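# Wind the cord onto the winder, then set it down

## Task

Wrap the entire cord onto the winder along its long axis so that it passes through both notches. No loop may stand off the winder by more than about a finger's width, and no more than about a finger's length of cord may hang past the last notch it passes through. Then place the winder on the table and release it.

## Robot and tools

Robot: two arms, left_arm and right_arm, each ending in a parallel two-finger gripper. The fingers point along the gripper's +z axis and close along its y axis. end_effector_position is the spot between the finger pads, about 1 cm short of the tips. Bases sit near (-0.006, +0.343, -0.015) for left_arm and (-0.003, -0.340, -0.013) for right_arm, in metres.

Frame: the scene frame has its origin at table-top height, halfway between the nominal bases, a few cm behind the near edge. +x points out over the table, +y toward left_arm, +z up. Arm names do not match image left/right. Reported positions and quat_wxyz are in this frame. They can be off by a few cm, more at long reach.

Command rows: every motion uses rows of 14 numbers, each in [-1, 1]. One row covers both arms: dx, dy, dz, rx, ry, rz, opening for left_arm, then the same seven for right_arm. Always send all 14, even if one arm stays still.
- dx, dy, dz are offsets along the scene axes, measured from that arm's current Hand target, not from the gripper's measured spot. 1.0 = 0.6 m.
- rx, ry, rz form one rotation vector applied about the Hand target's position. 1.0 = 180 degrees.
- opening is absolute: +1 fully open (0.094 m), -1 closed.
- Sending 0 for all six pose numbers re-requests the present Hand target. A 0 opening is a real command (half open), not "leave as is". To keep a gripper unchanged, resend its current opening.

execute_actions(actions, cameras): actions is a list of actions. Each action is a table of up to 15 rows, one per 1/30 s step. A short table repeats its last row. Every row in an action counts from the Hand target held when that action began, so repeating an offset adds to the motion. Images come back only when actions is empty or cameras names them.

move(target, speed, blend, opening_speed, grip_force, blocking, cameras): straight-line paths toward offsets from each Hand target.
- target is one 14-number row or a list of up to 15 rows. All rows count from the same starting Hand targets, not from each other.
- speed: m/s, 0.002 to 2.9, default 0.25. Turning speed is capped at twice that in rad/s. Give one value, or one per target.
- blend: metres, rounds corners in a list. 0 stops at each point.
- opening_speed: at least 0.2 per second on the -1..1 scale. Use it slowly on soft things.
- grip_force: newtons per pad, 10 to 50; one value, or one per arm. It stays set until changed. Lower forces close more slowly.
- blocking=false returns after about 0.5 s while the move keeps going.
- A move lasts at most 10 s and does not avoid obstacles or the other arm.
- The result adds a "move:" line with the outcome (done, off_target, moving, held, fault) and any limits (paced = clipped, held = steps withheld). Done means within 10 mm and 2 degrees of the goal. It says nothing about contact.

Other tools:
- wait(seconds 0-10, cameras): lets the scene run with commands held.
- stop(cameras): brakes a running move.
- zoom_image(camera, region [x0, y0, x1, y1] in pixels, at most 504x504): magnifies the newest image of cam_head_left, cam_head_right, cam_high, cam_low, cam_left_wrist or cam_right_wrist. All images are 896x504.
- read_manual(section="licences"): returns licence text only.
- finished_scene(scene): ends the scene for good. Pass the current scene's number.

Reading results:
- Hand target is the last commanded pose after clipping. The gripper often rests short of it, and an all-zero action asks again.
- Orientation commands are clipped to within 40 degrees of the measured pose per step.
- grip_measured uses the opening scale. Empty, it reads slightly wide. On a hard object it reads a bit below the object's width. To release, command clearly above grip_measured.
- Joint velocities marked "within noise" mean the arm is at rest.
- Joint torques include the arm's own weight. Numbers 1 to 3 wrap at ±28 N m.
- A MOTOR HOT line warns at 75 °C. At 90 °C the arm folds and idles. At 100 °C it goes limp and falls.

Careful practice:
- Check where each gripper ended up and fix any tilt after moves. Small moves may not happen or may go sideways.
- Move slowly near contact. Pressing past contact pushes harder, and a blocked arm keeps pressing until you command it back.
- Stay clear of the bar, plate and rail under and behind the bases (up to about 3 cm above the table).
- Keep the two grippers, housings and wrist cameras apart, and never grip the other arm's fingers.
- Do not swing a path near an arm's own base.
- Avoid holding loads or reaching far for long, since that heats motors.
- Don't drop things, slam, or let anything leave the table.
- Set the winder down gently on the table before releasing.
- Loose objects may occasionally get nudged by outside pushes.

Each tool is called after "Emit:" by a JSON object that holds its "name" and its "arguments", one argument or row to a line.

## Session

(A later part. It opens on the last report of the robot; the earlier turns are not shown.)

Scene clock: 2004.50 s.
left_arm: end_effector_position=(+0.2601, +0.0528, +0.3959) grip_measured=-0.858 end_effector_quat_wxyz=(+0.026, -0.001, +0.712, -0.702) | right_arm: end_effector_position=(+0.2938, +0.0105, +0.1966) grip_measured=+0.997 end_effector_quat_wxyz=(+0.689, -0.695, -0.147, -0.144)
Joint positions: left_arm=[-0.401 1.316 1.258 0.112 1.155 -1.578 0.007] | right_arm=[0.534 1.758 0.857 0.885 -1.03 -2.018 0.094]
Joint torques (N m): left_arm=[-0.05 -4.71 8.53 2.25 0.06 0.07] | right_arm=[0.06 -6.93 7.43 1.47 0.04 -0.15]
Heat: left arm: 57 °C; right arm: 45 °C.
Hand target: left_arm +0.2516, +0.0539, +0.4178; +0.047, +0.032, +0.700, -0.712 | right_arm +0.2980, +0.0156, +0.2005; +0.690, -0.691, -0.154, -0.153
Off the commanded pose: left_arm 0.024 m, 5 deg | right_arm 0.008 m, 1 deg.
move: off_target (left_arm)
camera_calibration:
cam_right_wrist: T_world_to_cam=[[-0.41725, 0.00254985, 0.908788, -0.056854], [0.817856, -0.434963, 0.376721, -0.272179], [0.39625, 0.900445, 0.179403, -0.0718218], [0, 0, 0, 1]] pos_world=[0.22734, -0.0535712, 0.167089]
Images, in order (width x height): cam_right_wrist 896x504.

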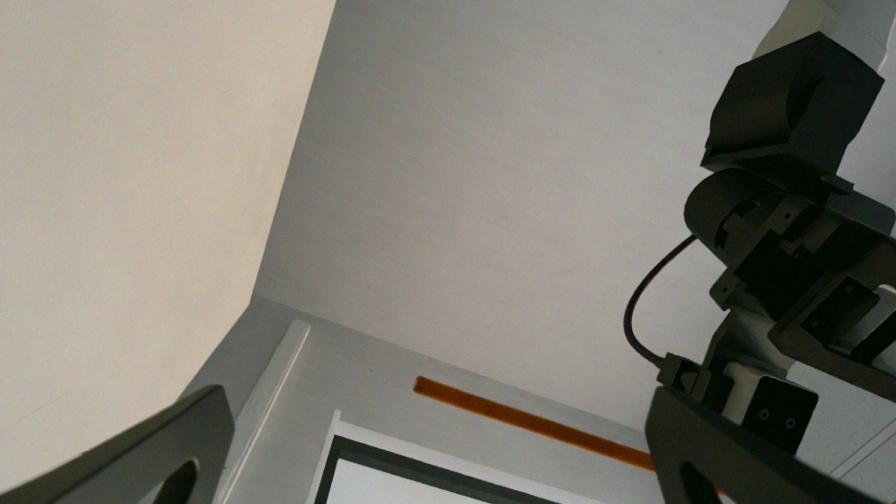

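Emit:
{"name": "move", "arguments": {
  "target": [
    [0,0,0,0,0,0,-0.93,-0.001,0.019,0.001,0,0,0,1],
    [0,0,0,0,0,0,-0.93,-0.001,0.019,0.001,0,0,0,-1]
  ],
  "speed": 0.15,
  "cameras": ["cam_right_wrist","cam_low"]
}}

Scene clock: 2019.87 s.
left_arm: end_effector_position=(+0.2601, +0.0528, +0.3959) grip_measured=-0.858 end_effector_quat_wxyz=(+0.026, -0.001, +0.712, -0.702) | right_arm: end_effector_position=(+0.2936, +0.0216, +0.1974) grip_measured=-0.989 end_effector_quat_wxyz=(+0.689, -0.695, -0.147, -0.145)
Joint positions: left_arm=[-0.401 1.316 1.258 0.112 1.155 -1.578 0.007] | right_arm=[0.562 1.775 0.882 0.877 -1.001 -2.018 0.001]
Joint torques (N m): left_arm=[-0.06 -4.71 8.54 2.26 0.06 0.07] | right_arm=[0.23 -7.21 7.51 1.5 0.06 -0.16]
Heat: left arm: 57 °C; right arm: 47 °C.
Hand target: left_arm +0.2516, +0.0539, +0.4178; +0.047, +0.032, +0.700, -0.712 | right_arm +0.2973, +0.0270, +0.2012; +0.690, -0.691, -0.154, -0.153
Off the commanded pose: left_arm 0.024 m, 5 deg | right_arm 0.008 m, 1 deg.
move: off_target (left_arm)
camera_calibration:
cam_right_wrist: T_world_to_cam=[[-0.418146, 0.00305533, 0.908375, -0.0573078], [0.817152, -0.435507, 0.377619, -0.267466], [0.396757, 0.90018, 0.179609, -0.0820239], [0, 0, 0, 1]] pos_world=[0.227141, -0.042472, 0.16779]
Images, in order (width x height): cam_low 896x504, cam_right_wrist 896x504.

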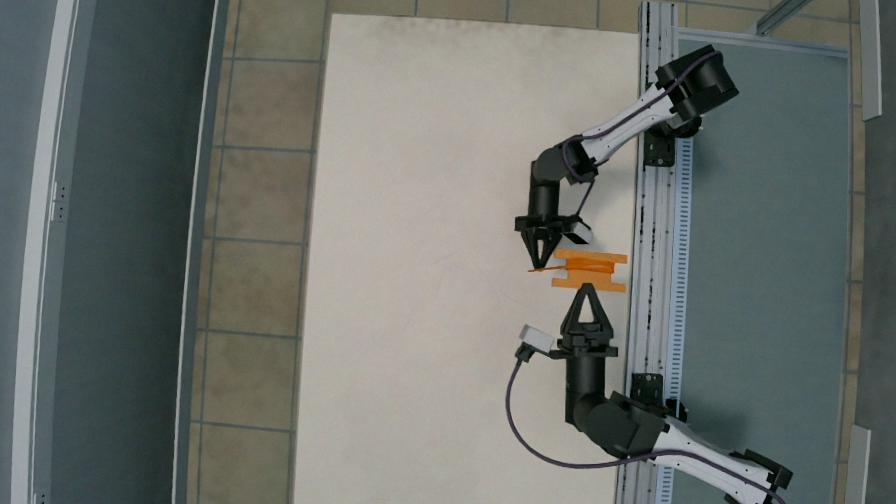

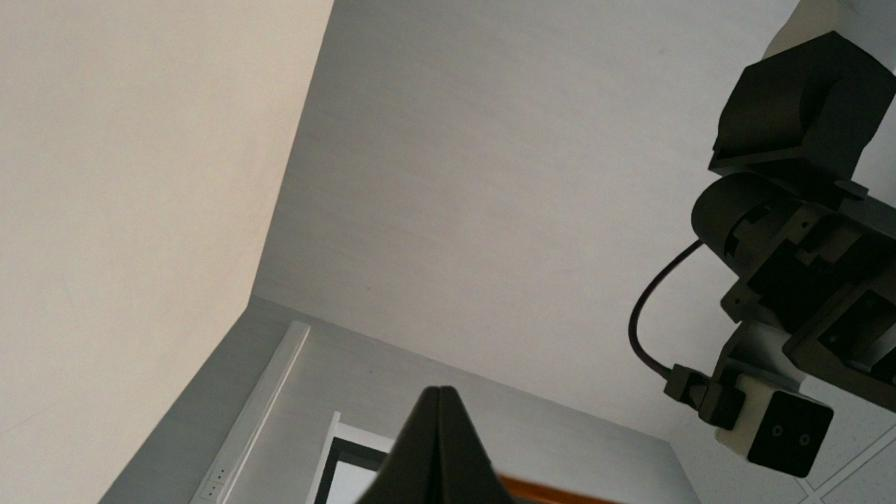

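Emit:
{"name": "move", "arguments": {
  "target": [
    [0,0,0,0,0,0,-0.93,0,-0.145,0,0,0,0,-1],
    [0,0,0,0,-0.25,0,-0.93,-0.0588,-0.1783,0.1647,0,0.4306,0,-1],
    [0,0,0,0,-0.5,0,-0.93,-0.0688,-0.1783,0.323,0,0.8611,0,-1]
  ],
  "speed": [0.3,0.3,0.3],
  "blend": [0.02,0.02,0],
  "cameras": ["cam_right_wrist","cam_low","cam_left_wrist","cam_high"]
}}

Scene clock: 2227.37 s.
left_arm: end_effector_position=(+0.2508, +0.0526, +0.4042) grip_measured=-0.858 end_effector_quat_wxyz=(+0.511, +0.514, +0.482, -0.492) | right_arm: end_effector_position=(+0.2651, -0.0775, +0.3754) grip_measured=-0.989 end_effector_quat_wxyz=(+0.282, -0.284, +0.655, +0.641)
Joint positions: left_arm=[-0.401 1.316 1.258 0.175 1.205 -0.05 0.007] | right_arm=[0.321 1.305 1.195 0.053 -1.236 0.674 0.001]
Joint torques (N m): left_arm=[0.81 -2.77 9.2 1.84 -0.02 0.2] | right_arm=[-0.34 -8.18 7.91 1.5 -0.13 -0.03]
Heat: left arm: 58 °C; right arm: 48 °C.
Hand target: left_arm +0.2516, +0.0539, +0.4178; +0.528, +0.526, +0.462, -0.481 | right_arm +0.2561, -0.0799, +0.3950; +0.300, -0.299, +0.640, +0.641
Off the commanded pose: left_arm 0.014 m, 4 deg | right_arm 0.022 m, 3 deg.
move: off_target (left_arm, right_arm)
camera_calibration:
cam_left_wrist: T_world_to_cam=[[-0.996844, 0.0342331, -0.0716263, 0.277767], [0.0793665, 0.40943, -0.908883, 0.364814], [-0.0017879, -0.911699, -0.410855, 0.304896], [0, 0, 0, 1]] pos_world=[0.248481, 0.119098, 0.476737]
cam_right_wrist: T_world_to_cam=[[0.744797, -0.0198211, -0.666997, 0.0506183], [-0.602529, -0.449537, -0.659451, 0.410035], [-0.286769, 0.893042, -0.346756, 0.364653], [0, 0, 0, 1]] pos_world=[0.313929, -0.140321, 0.430606]
Images, in order (width x height): cam_high 896x504, cam_low 896x504, cam_left_wrist 896x504, cam_right_wrist 896x504.

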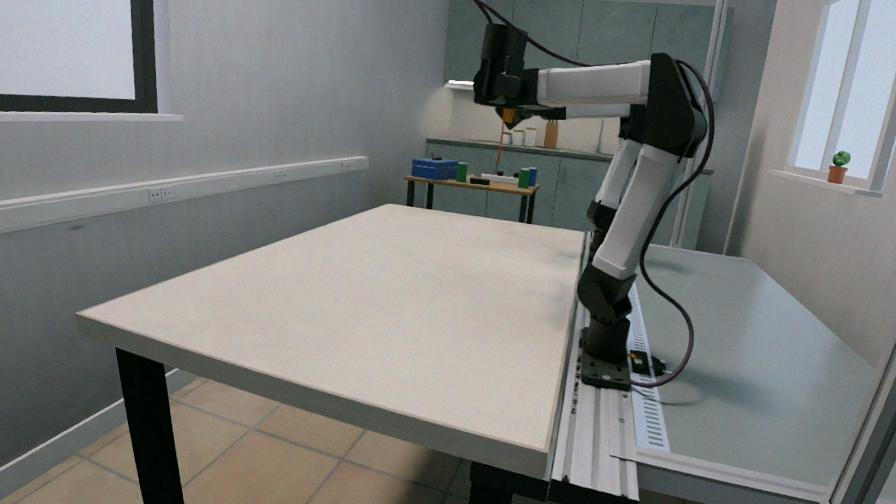

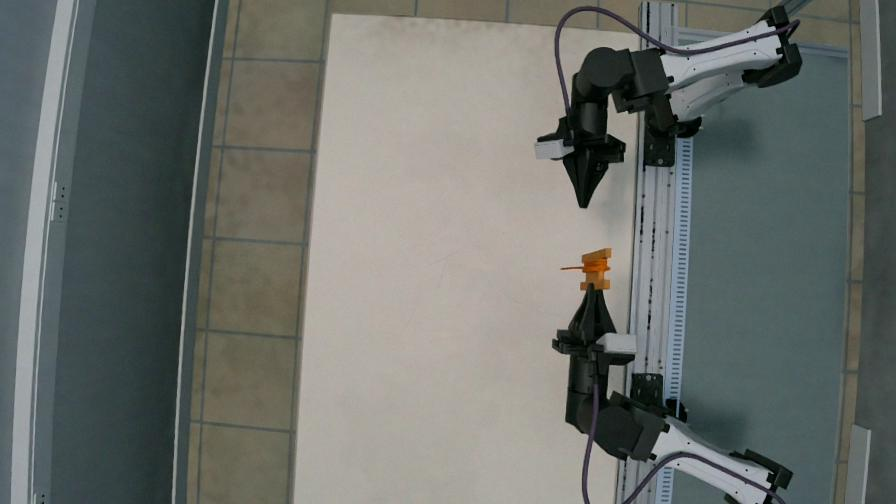

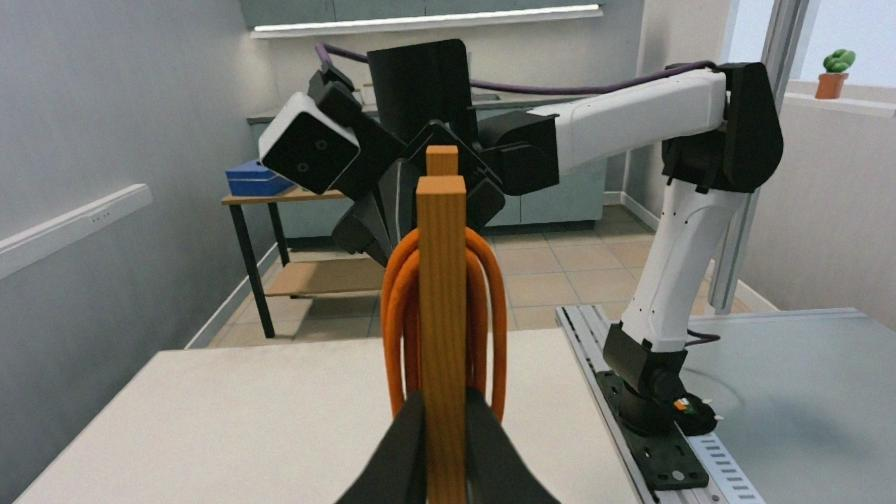

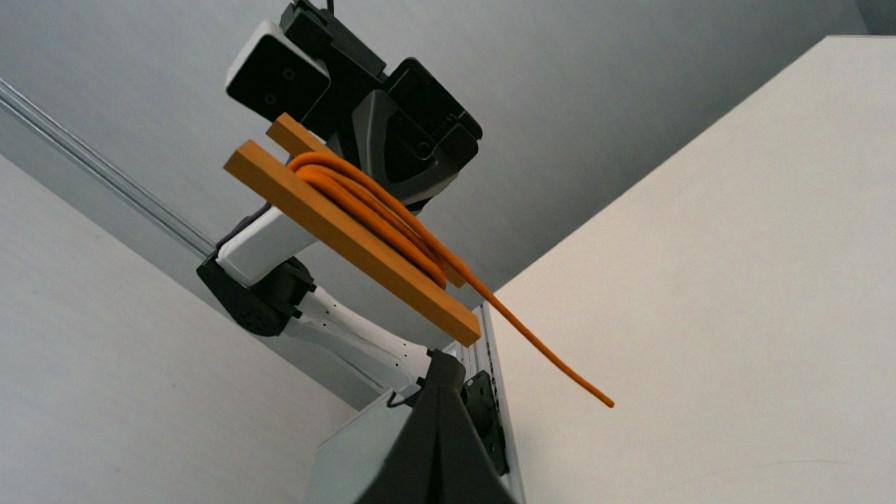

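Emit:
{"name": "move", "arguments": {
  "target": [
    [0,0,0,0,-0.25,0,-0.93,0,0,0,0,0,0,-1],
    [0,0,0,0,-0.5,0,-0.93,0,0,0,0,0,0,-1]
  ],
  "speed": [0.3,0.3],
  "blend": [0.02,0],
  "cameras": ["cam_right_wrist","cam_low","cam_left_wrist"]
}}

Scene clock: 2237.37 s.
left_arm: end_effector_position=(+0.2506, +0.0527, +0.4066) grip_measured=-0.858 end_effector_quat_wxyz=(+0.697, +0.716, -0.032, +0.017) | right_arm: end_effector_position=(+0.2651, -0.0775, +0.3754) grip_measured=-0.989 end_effector_quat_wxyz=(+0.281, -0.284, +0.655, +0.641)
Joint positions: left_arm=[-0.399 1.33 1.331 0.019 1.216 1.629 0.007] | right_arm=[0.321 1.305 1.195 0.053 -1.236 0.675 0.001]
Joint torques (N m): left_arm=[0.7 -2.92 8.83 1.66 -0.02 0.12] | right_arm=[-0.36 -7.92 7.87 1.49 -0.04 -0.04]
Heat: left arm: 58 °C; right arm: 47 °C.
Hand target: left_arm +0.2516, +0.0539, +0.4178; +0.700, +0.712, -0.047, +0.032 | right_arm +0.2561, -0.0799, +0.3950; +0.300, -0.299, +0.640, +0.641
Off the commanded pose: left_arm 0.011 m, 2 deg | right_arm 0.022 m, 3 deg.
move: off_target (left_arm, right_arm)
camera_calibration:
cam_left_wrist: T_world_to_cam=[[0.0896768, 0.0468953, -0.994866, 0.38021], [0.912784, 0.395776, 0.100934, -0.251768], [0.398477, -0.917149, -0.00731342, 0.0418382], [0, 0, 0, 1]] pos_world=[0.179042, 0.120185, 0.403976]
cam_right_wrist: T_world_to_cam=[[0.744034, -0.0199178, -0.667844, 0.0511342], [-0.603322, -0.449507, -0.658745, 0.410047], [-0.28708, 0.893055, -0.346465, 0.364657], [0, 0, 0, 1]] pos_world=[0.314031, -0.140321, 0.430607]
Images, in order (width x height): cam_low 896x504, cam_left_wrist 896x504, cam_right_wrist 896x504.

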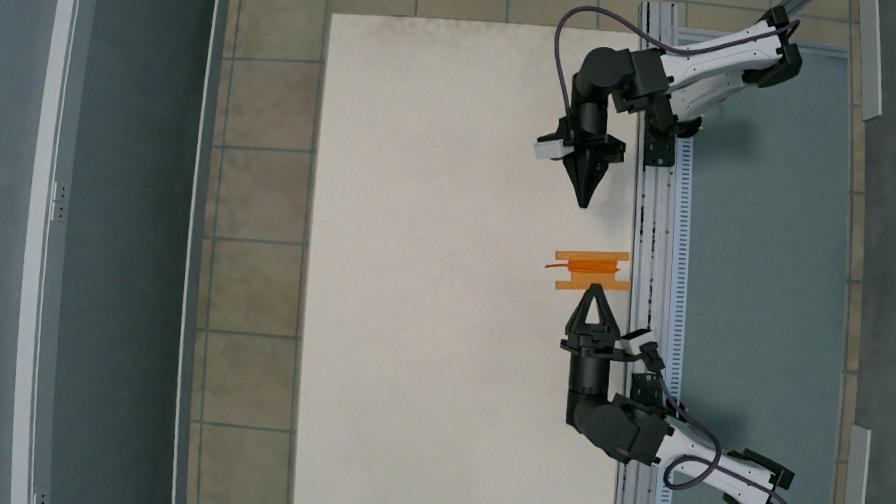

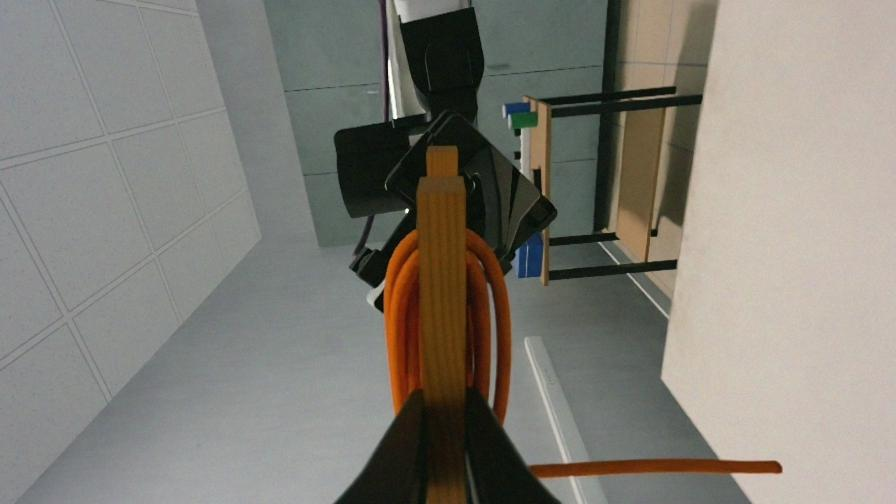

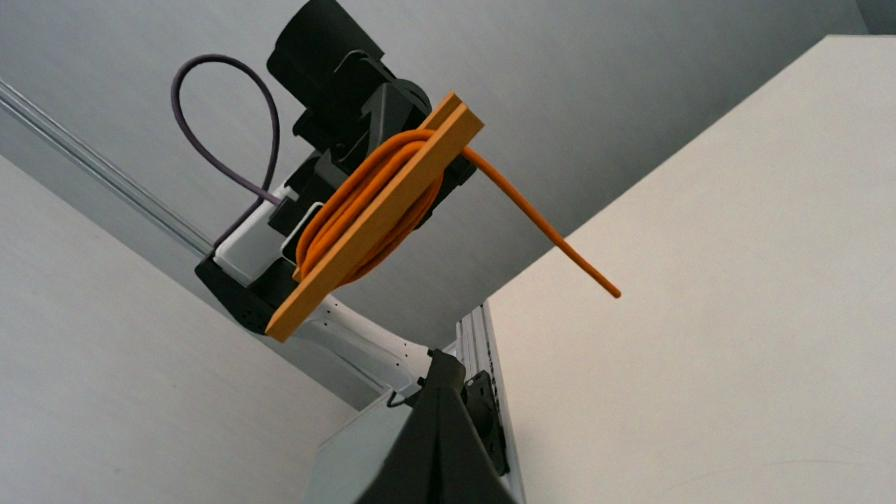

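Emit:
{"name": "zoom_image", "arguments": {
  "camera": "cam_right_wrist",
  "region": [240, 70, 540, 370]
}}

Scaled by 1.680 from the camera's 896x504 image, which has a finer 1280x720 frame.

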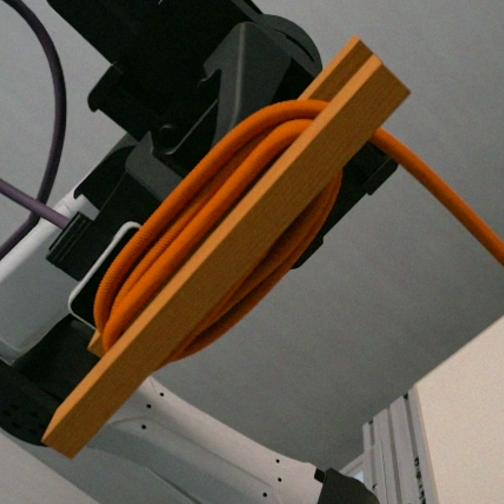

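Emit:
{"name": "move", "arguments": {
  "target": [0,0,0,0,0,0,-0.93,-0.0135,0.055,0.028,0,0.24,0,0.1],
  "speed": 0.3,
  "cameras": ["cam_right_wrist","cam_low"]
}}

Scene clock: 2320.63 s.
left_arm: end_effector_position=(+0.2506, +0.0527, +0.4065) grip_measured=-0.858 end_effector_quat_wxyz=(+0.697, +0.716, -0.032, +0.017) | right_arm: end_effector_position=(+0.2486, -0.0489, +0.4007) grip_measured=+0.097 end_effector_quat_wxyz=(+0.033, -0.035, +0.711, +0.701)
Joint positions: left_arm=[-0.399 1.33 1.331 0.019 1.216 1.629 0.007] | right_arm=[0.441 1.305 1.286 -0.015 -1.123 1.425 0.052]
Joint torques (N m): left_arm=[0.72 -3.1 8.64 1.71 -0.03 0.08] | right_arm=[0.5 -4.78 8.16 1.69 0.11 -0.08]
Heat: left arm: 58 °C; right arm: 48 °C.
Hand target: left_arm +0.2514, +0.0541, +0.4176; +0.700, +0.712, -0.047, +0.032 | right_arm +0.2480, -0.0470, +0.4117; +0.043, -0.042, +0.706, +0.706
Off the commanded pose: left_arm 0.011 m, 2 deg | right_arm 0.011 m, 2 deg.
move: off_target (left_arm, right_arm)
camera_calibration:
cam_right_wrist: T_world_to_cam=[[0.112118, -0.0187153, -0.993519, 0.368599], [-0.892029, -0.442447, -0.0923301, 0.274695], [-0.437852, 0.896599, -0.0663007, 0.26853], [0, 0, 0, 1]] pos_world=[0.321286, -0.112327, 0.409376]
Images, in order (width x height): cam_low 896x504, cam_right_wrist 896x504.

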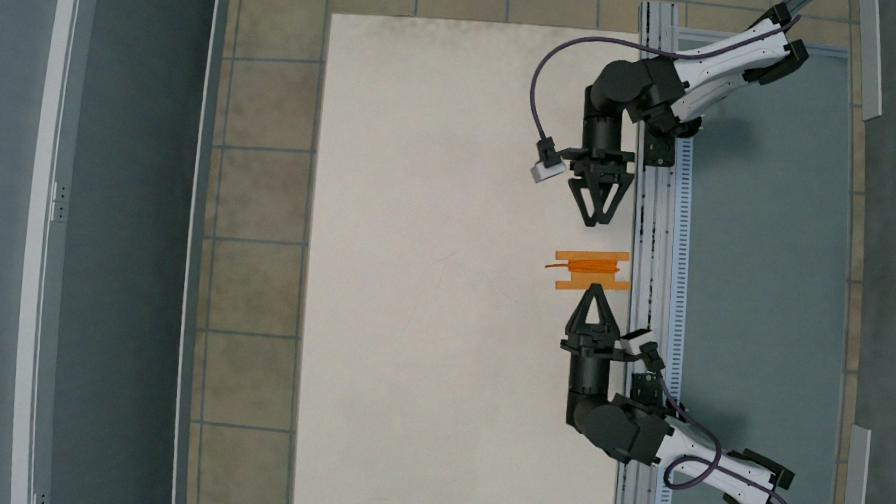

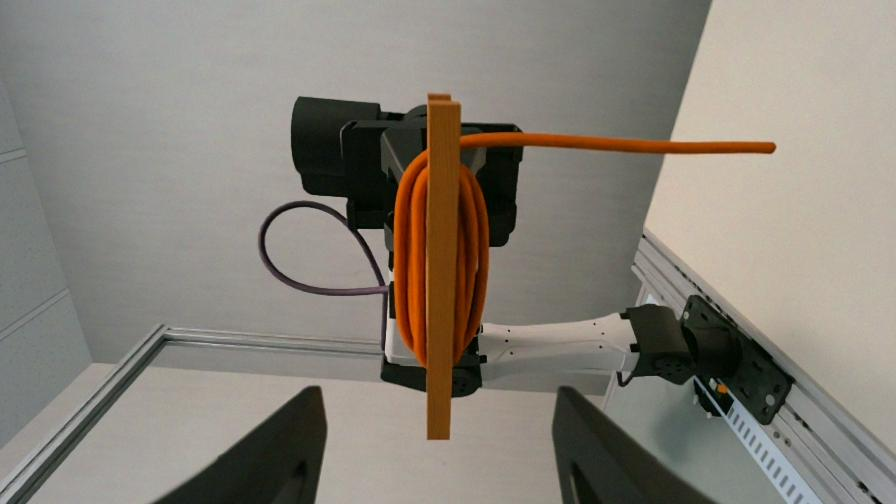

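Emit:
{"name": "move", "arguments": {
  "target": [0,0,0,0,0,0,-0.93,0.0087,0.0657,0.0033,0,0,0,0.1],
  "speed": 0.15,
  "cameras": ["cam_right_wrist","cam_left_wrist","cam_low"]
}}

Scene clock: 2346.27 s.
left_arm: end_effector_position=(+0.2506, +0.0527, +0.4065) grip_measured=-0.858 end_effector_quat_wxyz=(+0.697, +0.716, -0.032, +0.017) | right_arm: end_effector_position=(+0.2513, -0.0105, +0.4003) grip_measured=+0.097 end_effector_quat_wxyz=(+0.029, -0.033, +0.714, +0.698)
Joint positions: left_arm=[-0.399 1.33 1.331 0.019 1.216 1.629 0.007] | right_arm=[0.555 1.386 1.355 -0.012 -1.011 1.428 0.052]
Joint torques (N m): left_arm=[0.7 -3.07 8.61 1.71 -0.03 0.09] | right_arm=[0.24 -4.83 8.62 1.86 0.1 -0.05]
Heat: left arm: 58 °C; right arm: 50 °C.
Hand target: left_arm +0.2514, +0.0541, +0.4176; +0.700, +0.712, -0.047, +0.032 | right_arm +0.2532, -0.0075, +0.4137; +0.043, -0.042, +0.706, +0.706
Off the commanded pose: left_arm 0.011 m, 2 deg | right_arm 0.014 m, 2 deg.
move: off_target (left_arm, right_arm)
camera_calibration:
cam_left_wrist: T_world_to_cam=[[0.0900402, 0.0470536, -0.994826, 0.38001], [0.912747, 0.395759, 0.10133, -0.251909], [0.398479, -0.917148, -0.00731386, 0.0418371], [0, 0, 0, 1]] pos_world=[0.179042, 0.120185, 0.403876]
cam_right_wrist: T_world_to_cam=[[0.10364, -0.0263856, -0.994265, 0.370982], [-0.891707, -0.445282, -0.0811324, 0.289537], [-0.440588, 0.895001, -0.0696771, 0.237346], [0, 0, 0, 1]] pos_world=[0.324305, -0.0737105, 0.408882]
Images, in order (width x height): cam_low 896x504, cam_left_wrist 896x504, cam_right_wrist 896x504.

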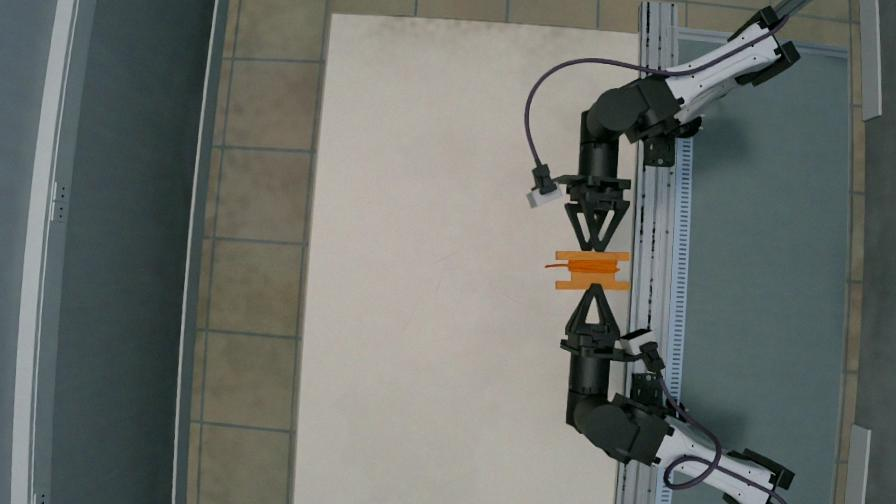

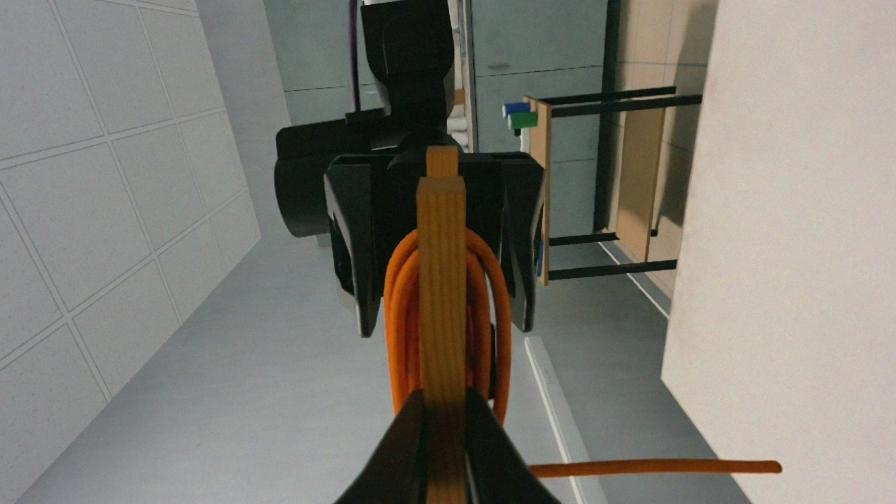

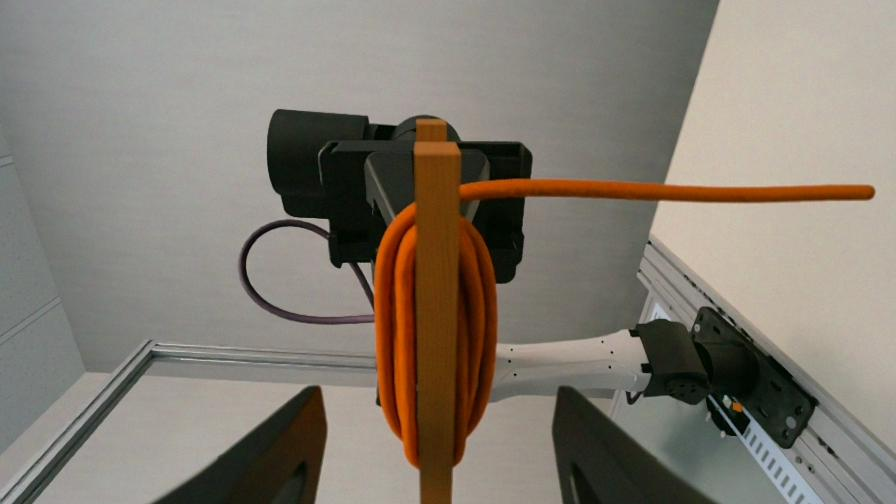

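Emit:
{"name": "move", "arguments": {
  "target": [
    [0,0,0,0,0,0,-0.93,0.0033,0.0142,0.0017,0,0,0,0.1],
    [0,0,0,0,0,0,-0.93,0.0033,0.0142,0.0017,0,0,0,-0.6]
  ],
  "speed": 0.15,
  "cameras": ["cam_right_wrist","cam_left_wrist","cam_low"]
}}

Scene clock: 2358.60 s.
left_arm: end_effector_position=(+0.2506, +0.0527, +0.4065) grip_measured=-0.858 end_effector_quat_wxyz=(+0.697, +0.716, -0.032, +0.017) | right_arm: end_effector_position=(+0.2538, -0.0026, +0.4017) grip_measured=-0.597 end_effector_quat_wxyz=(+0.030, -0.032, +0.714, +0.698)
Joint positions: left_arm=[-0.399 1.33 1.331 0.019 1.216 1.629 0.007] | right_arm=[0.573 1.409 1.379 -0.011 -0.99 1.428 0.019]
Joint torques (N m): left_arm=[0.73 -3.08 8.61 1.7 -0.02 0.09] | right_arm=[0.34 -4.71 8.72 1.8 0.03 -0.06]
Heat: left arm: 58 °C; right arm: 52 °C.
Hand target: left_arm +0.2514, +0.0541, +0.4176; +0.700, +0.712, -0.047, +0.032 | right_arm +0.2553, +0.0010, +0.4147; +0.043, -0.041, +0.706, +0.706
Off the commanded pose: left_arm 0.011 m, 2 deg | right_arm 0.014 m, 2 deg.
move: off_target (left_arm, right_arm); target 2's new opening was sent with right_arm's hand 0.014 m and 2 deg from that target
camera_calibration:
cam_left_wrist: T_world_to_cam=[[0.0900402, 0.0470536, -0.994826, 0.38001], [0.912747, 0.395759, 0.10133, -0.251909], [0.398479, -0.917148, -0.00731386, 0.0418371], [0, 0, 0, 1]] pos_world=[0.179042, 0.120185, 0.403876]
cam_right_wrist: T_world_to_cam=[[0.105368, -0.02663, -0.994077, 0.371684], [-0.89255, -0.443295, -0.0827314, 0.296232], [-0.438466, 0.89598, -0.0704778, 0.231174], [0, 0, 0, 1]] pos_world=[0.3266, -0.0659109, 0.410283]
Images, in order (width x height): cam_low 896x504, cam_left_wrist 896x504, cam_right_wrist 896x504.

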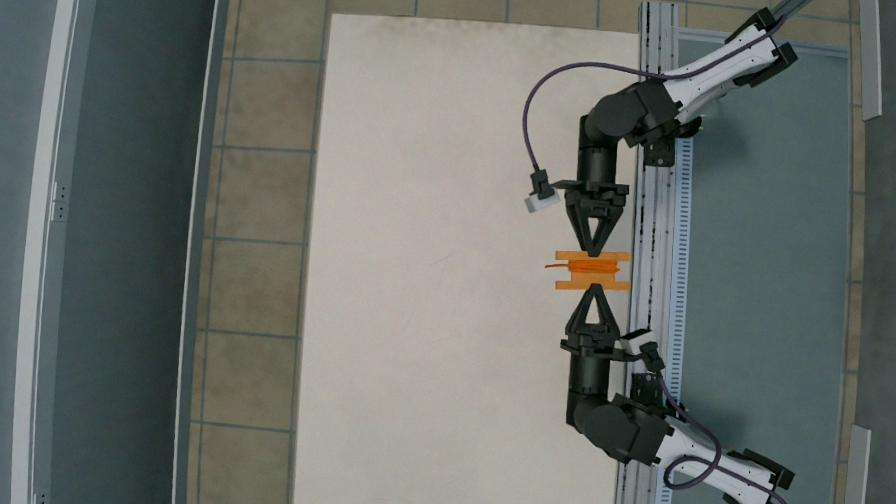

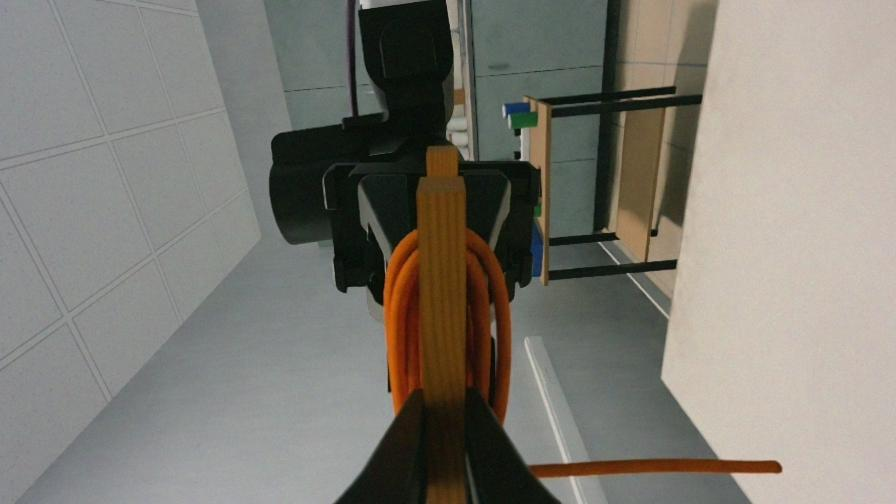

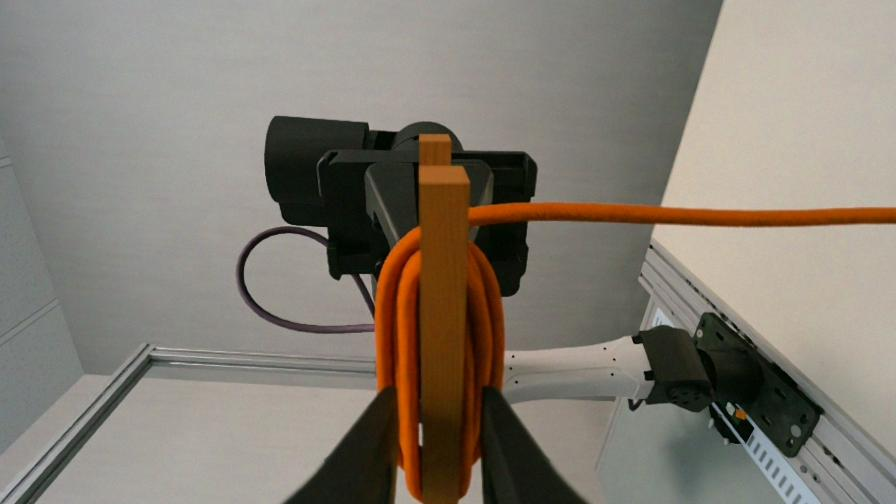

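Emit:
{"name": "move", "arguments": {
  "target": [
    [0,0,0,0,0,0,-0.93,0,0.005,0,0,0,0,-0.6],
    [0,0,0,0,0,0,-0.93,0,0.005,0,0,0,0,-0.93]
  ],
  "speed": 0.1,
  "opening_speed": 0.6,
  "cameras": ["cam_right_wrist","cam_left_wrist","cam_low"]
}}

Scene clock: 2367.47 s.
left_arm: end_effector_position=(+0.2506, +0.0527, +0.4065) grip_measured=-0.858 end_effector_quat_wxyz=(+0.697, +0.716, -0.033, +0.018) | right_arm: end_effector_position=(+0.2537, +0.0004, +0.4023) grip_measured=-0.834 end_effector_quat_wxyz=(+0.031, -0.033, +0.714, +0.699)
Joint positions: left_arm=[-0.399 1.33 1.331 0.019 1.216 1.632 0.007] | right_arm=[0.582 1.415 1.384 -0.008 -0.982 1.43 0.008]
Joint torques (N m): left_arm=[0.73 -3.1 8.62 1.7 -0.03 0.05] | right_arm=[0.2 -5.14 8.61 1.83 0.04 -0.11]
Heat: left arm: 58 °C; right arm: 52 °C.
Hand target: left_arm +0.2514, +0.0541, +0.4176; +0.700, +0.712, -0.047, +0.032 | right_arm +0.2552, +0.0040, +0.4148; +0.043, -0.042, +0.706, +0.706
Off the commanded pose: left_arm 0.011 m, 2 deg | right_arm 0.013 m, 2 deg.
move: off_target (left_arm, right_arm); target 2's new opening was sent with right_arm's hand 0.013 m and 2 deg from that target
camera_calibration:
cam_left_wrist: T_world_to_cam=[[0.0931317, 0.0469752, -0.994545, 0.379153], [0.912481, 0.395644, 0.104134, -0.252956], [0.398378, -0.917202, -0.00601697, 0.0413384], [0, 0, 0, 1]] pos_world=[0.179038, 0.120185, 0.403675]
cam_right_wrist: T_world_to_cam=[[0.106221, -0.0254439, -0.994017, 0.372239], [-0.892501, -0.443149, -0.0840294, 0.29801], [-0.43836, 0.896087, -0.0697803, 0.228267], [0, 0, 0, 1]] pos_world=[0.326498, -0.0630133, 0.410982]
Images, in order (width x height): cam_low 896x504, cam_left_wrist 896x504, cam_right_wrist 896x504.

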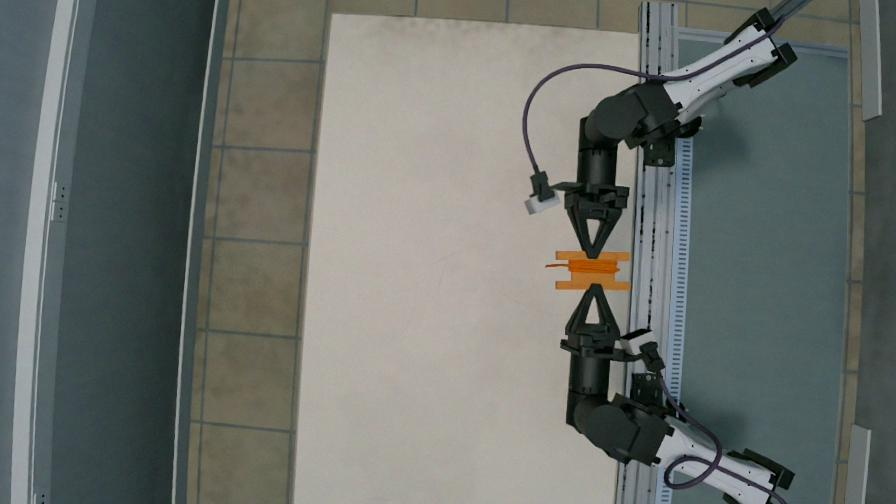

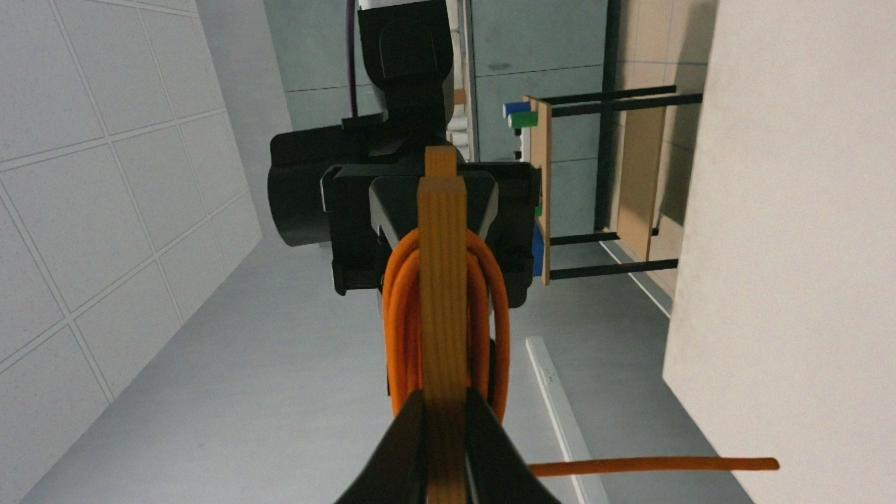

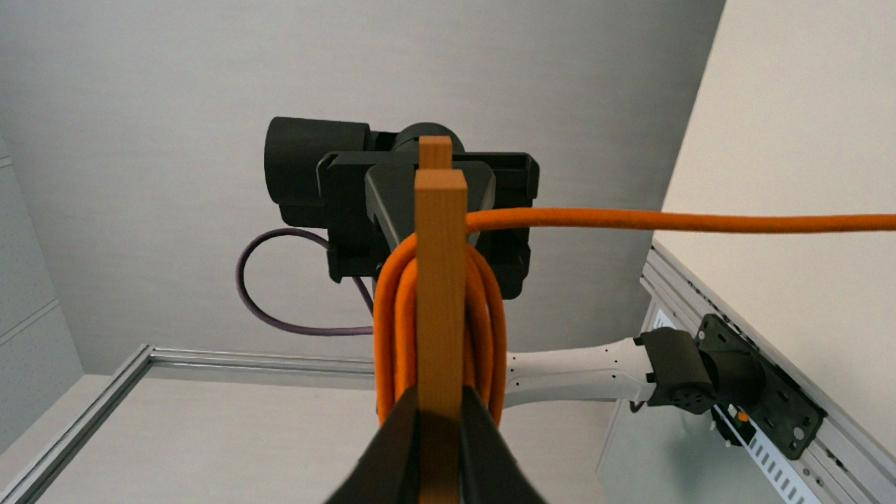

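Emit:
{"name": "move", "arguments": {
  "target": [
    [0,0,0,0,0,0,-0.5,0,0,0,0,0,0,-0.93],
    [0,0,0.0,0,0,0,-0.5,0,0.2,0,0,0,0,-0.93]
  ],
  "speed": [0.1,0.15],
  "cameras": ["cam_right_wrist","cam_left_wrist","cam_low"]
}}

Scene clock: 2377.20 s.
left_arm: end_effector_position=(+0.2727, +0.0743, +0.4188) grip_measured=-0.495 end_effector_quat_wxyz=(+0.700, +0.711, -0.016, +0.072) | right_arm: end_effector_position=(+0.2675, +0.0887, +0.4166) grip_measured=-0.839 end_effector_quat_wxyz=(+0.045, -0.026, +0.711, +0.701)
Joint positions: left_arm=[-0.32 1.324 1.348 0.044 1.194 1.637 0.024] | right_arm=[0.772 1.661 1.667 -0.021 -0.762 1.441 0.008]
Joint torques (N m): left_arm=[-6.57 -2.77 7.08 1.44 0.27 -0.04] | right_arm=[6.76 -3.22 8.95 2.09 0.59 -0.25]
Heat: left arm: 58 °C; right arm: 52 °C.
Hand target: left_arm +0.2514, +0.0541, +0.4176; +0.700, +0.712, -0.047, +0.032 | right_arm +0.2552, +0.1240, +0.4147; +0.043, -0.042, +0.706, +0.706
Off the commanded pose: left_arm 0.029 m, 6 deg | right_arm 0.038 m, 2 deg.
move: off_target (left_arm, right_arm)
camera_calibration:
cam_left_wrist: T_world_to_cam=[[0.141014, 0.0432649, -0.989062, 0.37316], [0.861619, 0.48666, 0.144133, -0.292509], [0.487573, -0.872519, 0.0313482, 0.00912], [0, 0, 0, 1]] pos_world=[0.194963, 0.134165, 0.410953]
cam_right_wrist: T_world_to_cam=[[0.116057, -0.0191656, -0.993058, 0.383595], [-0.90412, -0.415974, -0.0976347, 0.357031], [-0.411215, 0.909175, -0.0656045, 0.146072], [0, 0, 0, 1]] pos_world=[0.338347, 0.0230626, 0.425374]
Images, in order (width x height): cam_low 896x504, cam_left_wrist 896x504, cam_right_wrist 896x504.

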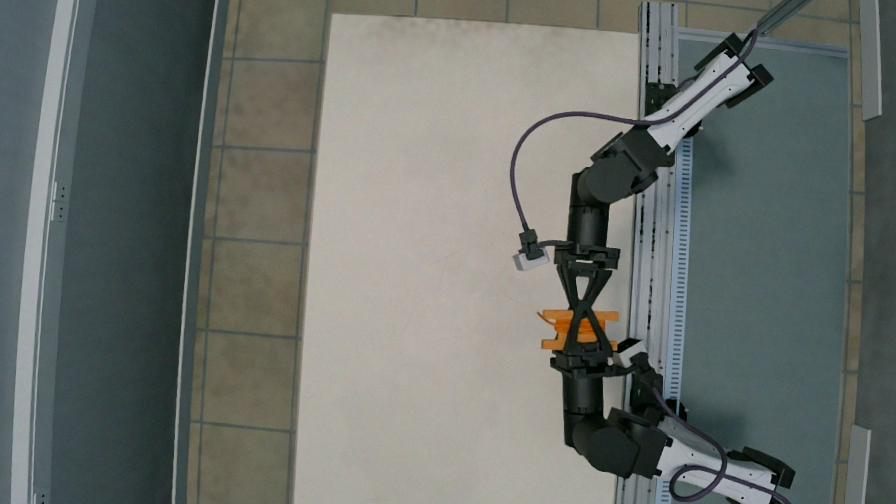

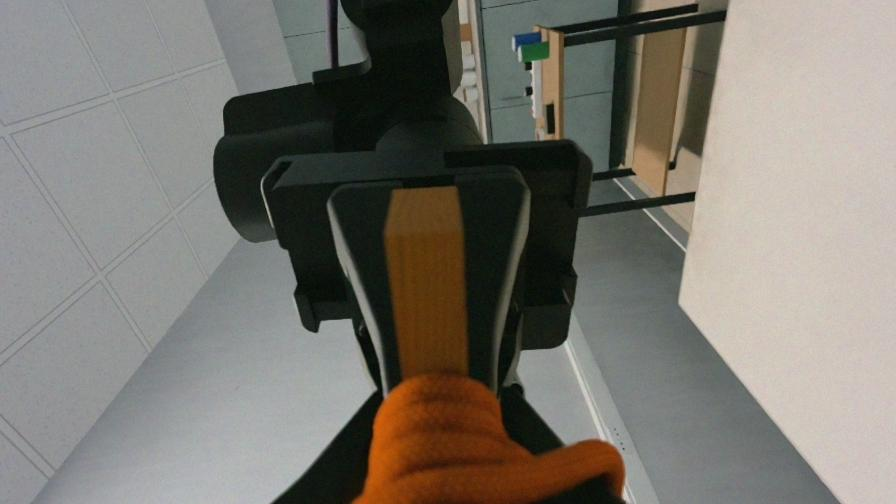

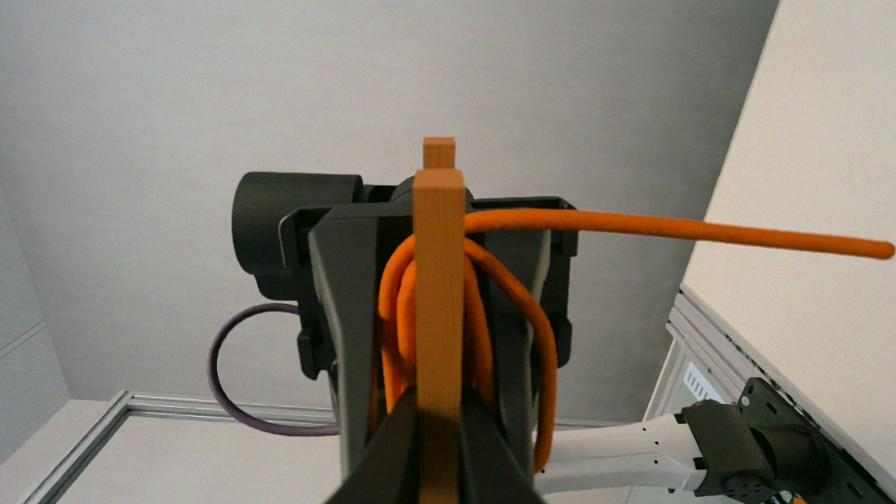

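Emit:
{"name": "move", "arguments": {
  "target": [0,0,0,0,0,0,-0.5,0,-0.3067,0,0,0,0,-0.93],
  "speed": 0.12,
  "cameras": ["cam_right_wrist","cam_left_wrist","cam_low"]
}}

Scene clock: 2392.57 s.
left_arm: end_effector_position=(+0.2568, +0.0524, +0.4079) grip_measured=-0.498 end_effector_quat_wxyz=(+0.696, +0.717, -0.026, +0.026) | right_arm: end_effector_position=(+0.2657, -0.0541, +0.4034) grip_measured=-0.839 end_effector_quat_wxyz=(+0.031, -0.025, +0.712, +0.701)
Joint positions: left_arm=[-0.396 1.341 1.348 0.008 1.198 1.638 0.024] | right_arm=[0.4 1.351 1.333 -0.019 -1.152 1.44 0.008]
Joint torques (N m): left_arm=[0.44 -3.9 7.41 1.8 0.18 0.01] | right_arm=[-0.79 -9.01 5.75 1.58 -0.17 -0.24]
Heat: left arm: 56 °C; right arm: 52 °C.
Hand target: left_arm +0.2513, +0.0541, +0.4177; +0.700, +0.712, -0.047, +0.032 | right_arm +0.2552, -0.0600, +0.4147; +0.043, -0.042, +0.706, +0.706
Off the commanded pose: left_arm 0.011 m, 3 deg | right_arm 0.017 m, 3 deg.
move: off_target (left_arm, right_arm)
camera_calibration:
cam_left_wrist: T_world_to_cam=[[0.0934958, 0.05049, -0.994339, 0.379608], [0.903999, 0.414178, 0.106032, -0.258256], [0.417186, -0.908795, -0.006919, 0.0336471], [0, 0, 0, 1]] pos_world=[0.183934, 0.118376, 0.405075]
cam_right_wrist: T_world_to_cam=[[0.0950245, -0.0199977, -0.995274, 0.374356], [-0.898251, -0.432672, -0.0770677, 0.283986], [-0.429086, 0.901329, -0.0590775, 0.275912], [0, 0, 0, 1]] pos_world=[0.337908, -0.118329, 0.410773]
Images, in order (width x height): cam_low 896x504, cam_left_wrist 896x504, cam_right_wrist 896x504.

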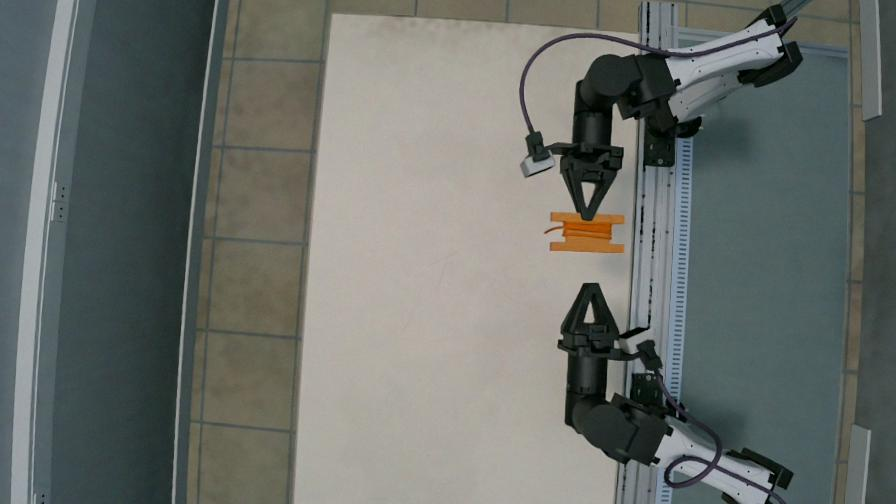

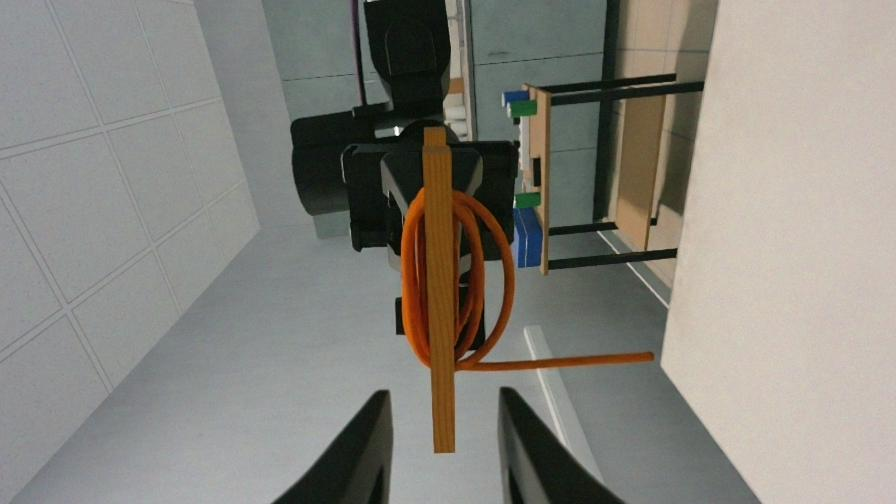

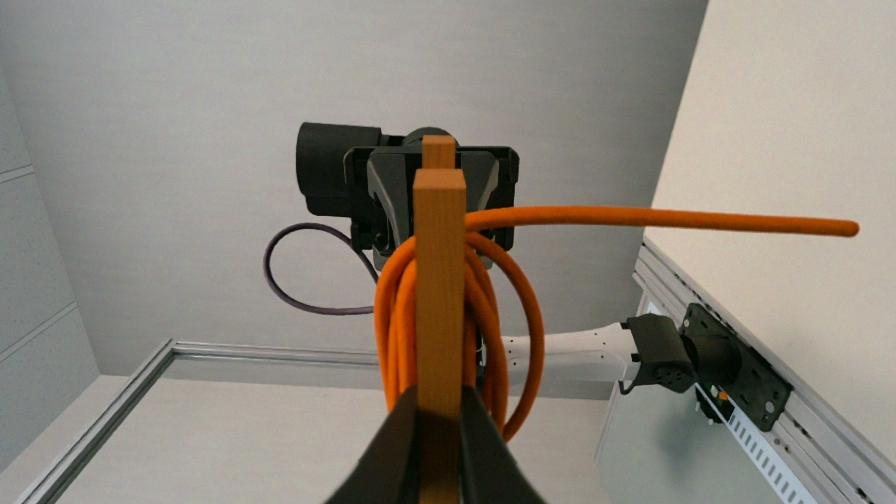

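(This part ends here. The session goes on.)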